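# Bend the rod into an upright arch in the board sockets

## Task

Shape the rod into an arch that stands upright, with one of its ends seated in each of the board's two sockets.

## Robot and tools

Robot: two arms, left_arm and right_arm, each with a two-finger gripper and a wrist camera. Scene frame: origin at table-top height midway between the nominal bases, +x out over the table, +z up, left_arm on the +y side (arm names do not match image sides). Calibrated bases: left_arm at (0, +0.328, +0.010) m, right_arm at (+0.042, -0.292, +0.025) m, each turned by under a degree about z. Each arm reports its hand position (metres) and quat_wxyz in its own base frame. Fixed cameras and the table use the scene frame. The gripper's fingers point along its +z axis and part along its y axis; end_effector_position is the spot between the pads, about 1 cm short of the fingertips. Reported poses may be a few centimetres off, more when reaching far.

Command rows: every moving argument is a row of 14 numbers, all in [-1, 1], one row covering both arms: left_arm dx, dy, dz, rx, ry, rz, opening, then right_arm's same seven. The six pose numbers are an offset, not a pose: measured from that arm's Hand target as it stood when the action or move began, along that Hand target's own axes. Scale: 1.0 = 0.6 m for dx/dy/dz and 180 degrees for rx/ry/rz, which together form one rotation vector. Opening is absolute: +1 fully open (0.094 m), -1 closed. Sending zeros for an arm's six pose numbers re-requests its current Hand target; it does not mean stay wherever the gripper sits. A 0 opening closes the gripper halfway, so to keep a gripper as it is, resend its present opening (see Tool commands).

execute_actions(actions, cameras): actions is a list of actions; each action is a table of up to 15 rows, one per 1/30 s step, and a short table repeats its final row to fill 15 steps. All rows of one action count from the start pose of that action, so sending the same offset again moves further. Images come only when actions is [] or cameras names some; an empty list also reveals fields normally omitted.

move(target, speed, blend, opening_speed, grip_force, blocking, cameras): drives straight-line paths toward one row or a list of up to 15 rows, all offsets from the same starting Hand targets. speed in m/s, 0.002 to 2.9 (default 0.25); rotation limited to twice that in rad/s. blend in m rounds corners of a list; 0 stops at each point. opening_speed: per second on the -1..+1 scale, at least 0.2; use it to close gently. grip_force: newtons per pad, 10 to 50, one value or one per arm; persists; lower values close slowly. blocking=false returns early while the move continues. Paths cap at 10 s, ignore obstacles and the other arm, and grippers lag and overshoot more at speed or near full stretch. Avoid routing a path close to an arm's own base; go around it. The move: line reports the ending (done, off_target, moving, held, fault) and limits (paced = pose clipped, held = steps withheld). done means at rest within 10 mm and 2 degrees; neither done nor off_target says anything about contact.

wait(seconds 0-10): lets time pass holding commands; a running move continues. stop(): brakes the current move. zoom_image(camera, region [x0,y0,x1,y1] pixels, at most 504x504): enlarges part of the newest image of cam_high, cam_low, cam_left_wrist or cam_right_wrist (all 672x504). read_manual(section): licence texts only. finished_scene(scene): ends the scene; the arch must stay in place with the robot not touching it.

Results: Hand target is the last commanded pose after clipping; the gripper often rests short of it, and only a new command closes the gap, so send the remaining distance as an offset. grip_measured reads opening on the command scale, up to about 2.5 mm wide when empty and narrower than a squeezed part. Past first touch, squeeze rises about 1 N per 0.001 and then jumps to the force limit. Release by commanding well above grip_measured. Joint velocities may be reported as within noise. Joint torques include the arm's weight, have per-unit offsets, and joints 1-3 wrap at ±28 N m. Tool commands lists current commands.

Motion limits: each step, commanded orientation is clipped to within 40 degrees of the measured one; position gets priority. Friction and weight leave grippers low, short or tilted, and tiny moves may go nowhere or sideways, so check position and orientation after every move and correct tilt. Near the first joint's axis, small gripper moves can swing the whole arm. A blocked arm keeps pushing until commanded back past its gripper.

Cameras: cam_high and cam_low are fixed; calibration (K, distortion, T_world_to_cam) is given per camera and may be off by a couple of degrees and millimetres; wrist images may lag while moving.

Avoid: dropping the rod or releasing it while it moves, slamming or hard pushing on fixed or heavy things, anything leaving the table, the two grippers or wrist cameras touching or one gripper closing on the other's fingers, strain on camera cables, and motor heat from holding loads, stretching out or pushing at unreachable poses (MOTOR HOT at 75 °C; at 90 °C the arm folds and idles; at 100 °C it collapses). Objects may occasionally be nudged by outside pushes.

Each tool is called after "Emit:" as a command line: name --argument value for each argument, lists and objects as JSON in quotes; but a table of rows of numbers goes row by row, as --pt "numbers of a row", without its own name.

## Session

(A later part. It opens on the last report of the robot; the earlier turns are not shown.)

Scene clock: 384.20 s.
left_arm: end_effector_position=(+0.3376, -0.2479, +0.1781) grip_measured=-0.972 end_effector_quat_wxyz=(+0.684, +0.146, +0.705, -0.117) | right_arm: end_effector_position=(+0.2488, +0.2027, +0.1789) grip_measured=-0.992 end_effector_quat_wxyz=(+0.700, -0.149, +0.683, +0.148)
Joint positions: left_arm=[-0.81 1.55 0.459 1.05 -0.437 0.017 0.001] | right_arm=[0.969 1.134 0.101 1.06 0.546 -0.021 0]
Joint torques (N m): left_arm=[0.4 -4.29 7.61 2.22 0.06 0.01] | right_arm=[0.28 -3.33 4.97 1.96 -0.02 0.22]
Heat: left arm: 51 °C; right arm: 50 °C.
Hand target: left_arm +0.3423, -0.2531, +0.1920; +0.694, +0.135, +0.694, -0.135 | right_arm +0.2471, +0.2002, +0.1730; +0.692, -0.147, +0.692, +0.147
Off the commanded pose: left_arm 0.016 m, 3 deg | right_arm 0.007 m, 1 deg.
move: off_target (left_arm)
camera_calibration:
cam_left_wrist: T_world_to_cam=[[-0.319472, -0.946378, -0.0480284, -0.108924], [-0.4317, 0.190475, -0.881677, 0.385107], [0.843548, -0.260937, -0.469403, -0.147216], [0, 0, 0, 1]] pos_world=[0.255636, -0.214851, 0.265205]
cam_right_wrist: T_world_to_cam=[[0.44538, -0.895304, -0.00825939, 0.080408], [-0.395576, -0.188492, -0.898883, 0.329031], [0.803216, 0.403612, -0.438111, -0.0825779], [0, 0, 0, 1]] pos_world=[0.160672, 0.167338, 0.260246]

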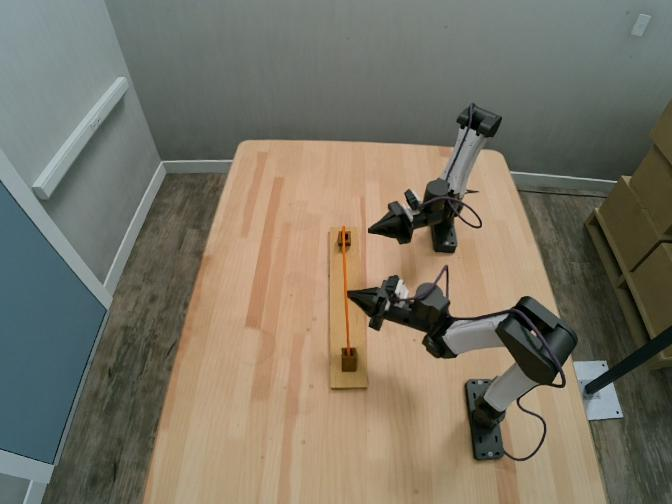

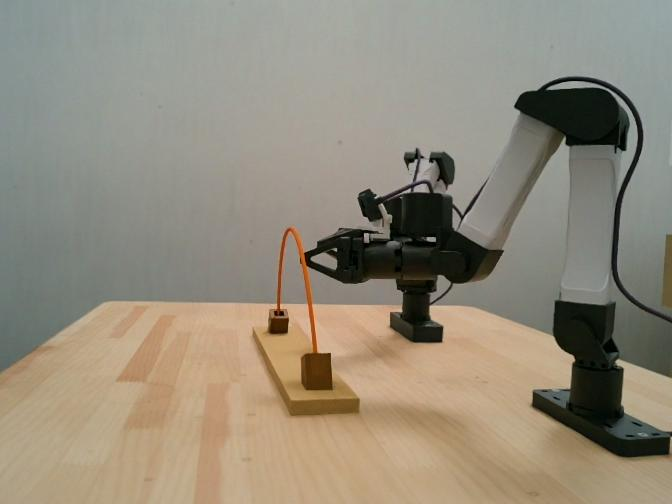

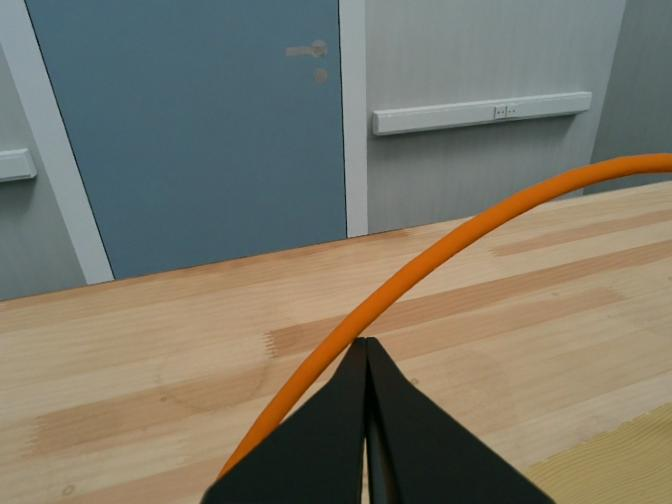

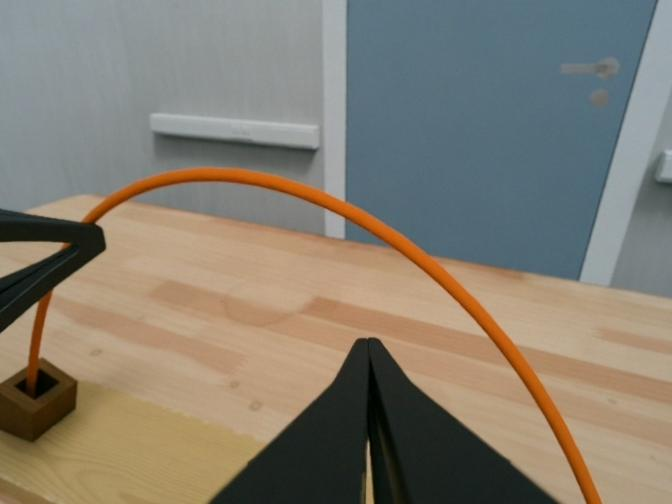

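Emit:
move --target '[0, -0.02, -0.1, 0, 0, 0, -1, 0, 0, 0, 0, 0, 0, -1]' --speed 0.08 --cameras '["all"]'

Emit:
zoom_image --camera "cam_low" --region '[220, 210, 380, 430]'

Scene clock: 386.67 s.
left_arm: end_effector_position=(+0.2833, -0.2434, +0.1863) grip_measured=-0.972 end_effector_quat_wxyz=(+0.692, +0.145, +0.695, -0.129) | right_arm: end_effector_position=(+0.2488, +0.2027, +0.1789) grip_measured=-0.992 end_effector_quat_wxyz=(+0.700, -0.149, +0.683, +0.148)
Joint positions: left_arm=[-0.967 1.377 0.318 1.05 -0.577 0.016 0.001] | right_arm=[0.969 1.134 0.101 1.06 0.546 -0.021 0]
Joint torques (N m): left_arm=[-0.66 -5.26 5.44 1.84 -0.2 0.02] | right_arm=[0.28 -3.34 4.98 1.96 -0.02 0.22]
Heat: left arm: 51 °C; right arm: 49 °C.
Hand target: left_arm +0.2822, -0.2418, +0.1920; +0.694, +0.135, +0.694, -0.135 | right_arm +0.2471, +0.2002, +0.1730; +0.692, -0.147, +0.692, +0.147
Off the commanded pose: left_arm 0.006 m, 1 deg | right_arm 0.007 m, 1 deg.
move: done
camera_calibration:
cam_left_wrist: T_world_to_cam=[[-0.334456, -0.941849, -0.0325505, -0.119195], [-0.408668, 0.17607, -0.895539, 0.360612], [0.849194, -0.286216, -0.443791, -0.108941], [0, 0, 0, 1]] pos_world=[0.200017, -0.206938, 0.270715]
cam_right_wrist: T_world_to_cam=[[0.44538, -0.895304, -0.00825939, 0.080408], [-0.395576, -0.188492, -0.898883, 0.329031], [0.803216, 0.403612, -0.438111, -0.0825779], [0, 0, 0, 1]] pos_world=[0.160672, 0.167338, 0.260246]

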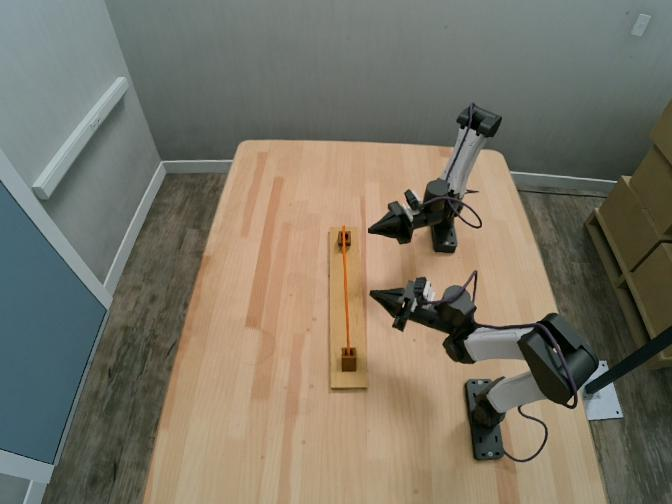

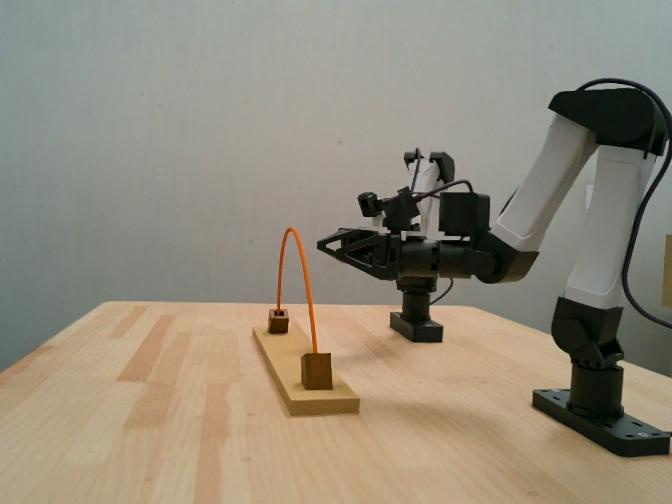

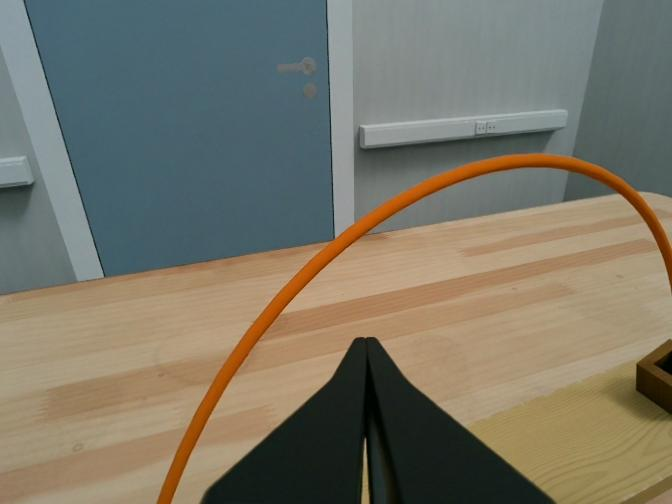

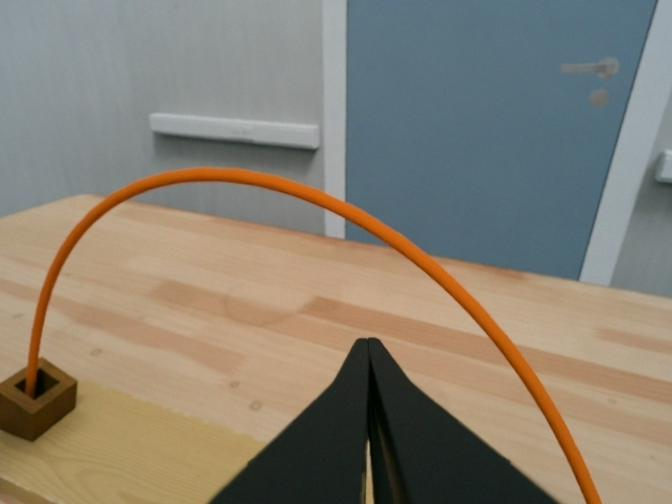

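Scaled by 2.291 from the camera's 672x504 image, which has a finer 960x720 frame.

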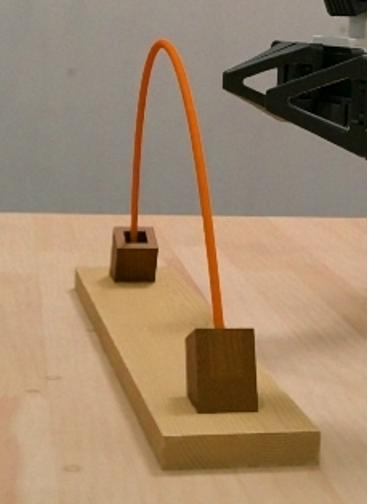

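Emit:
finished_scene --scene 1

The scene is finished: the task was done.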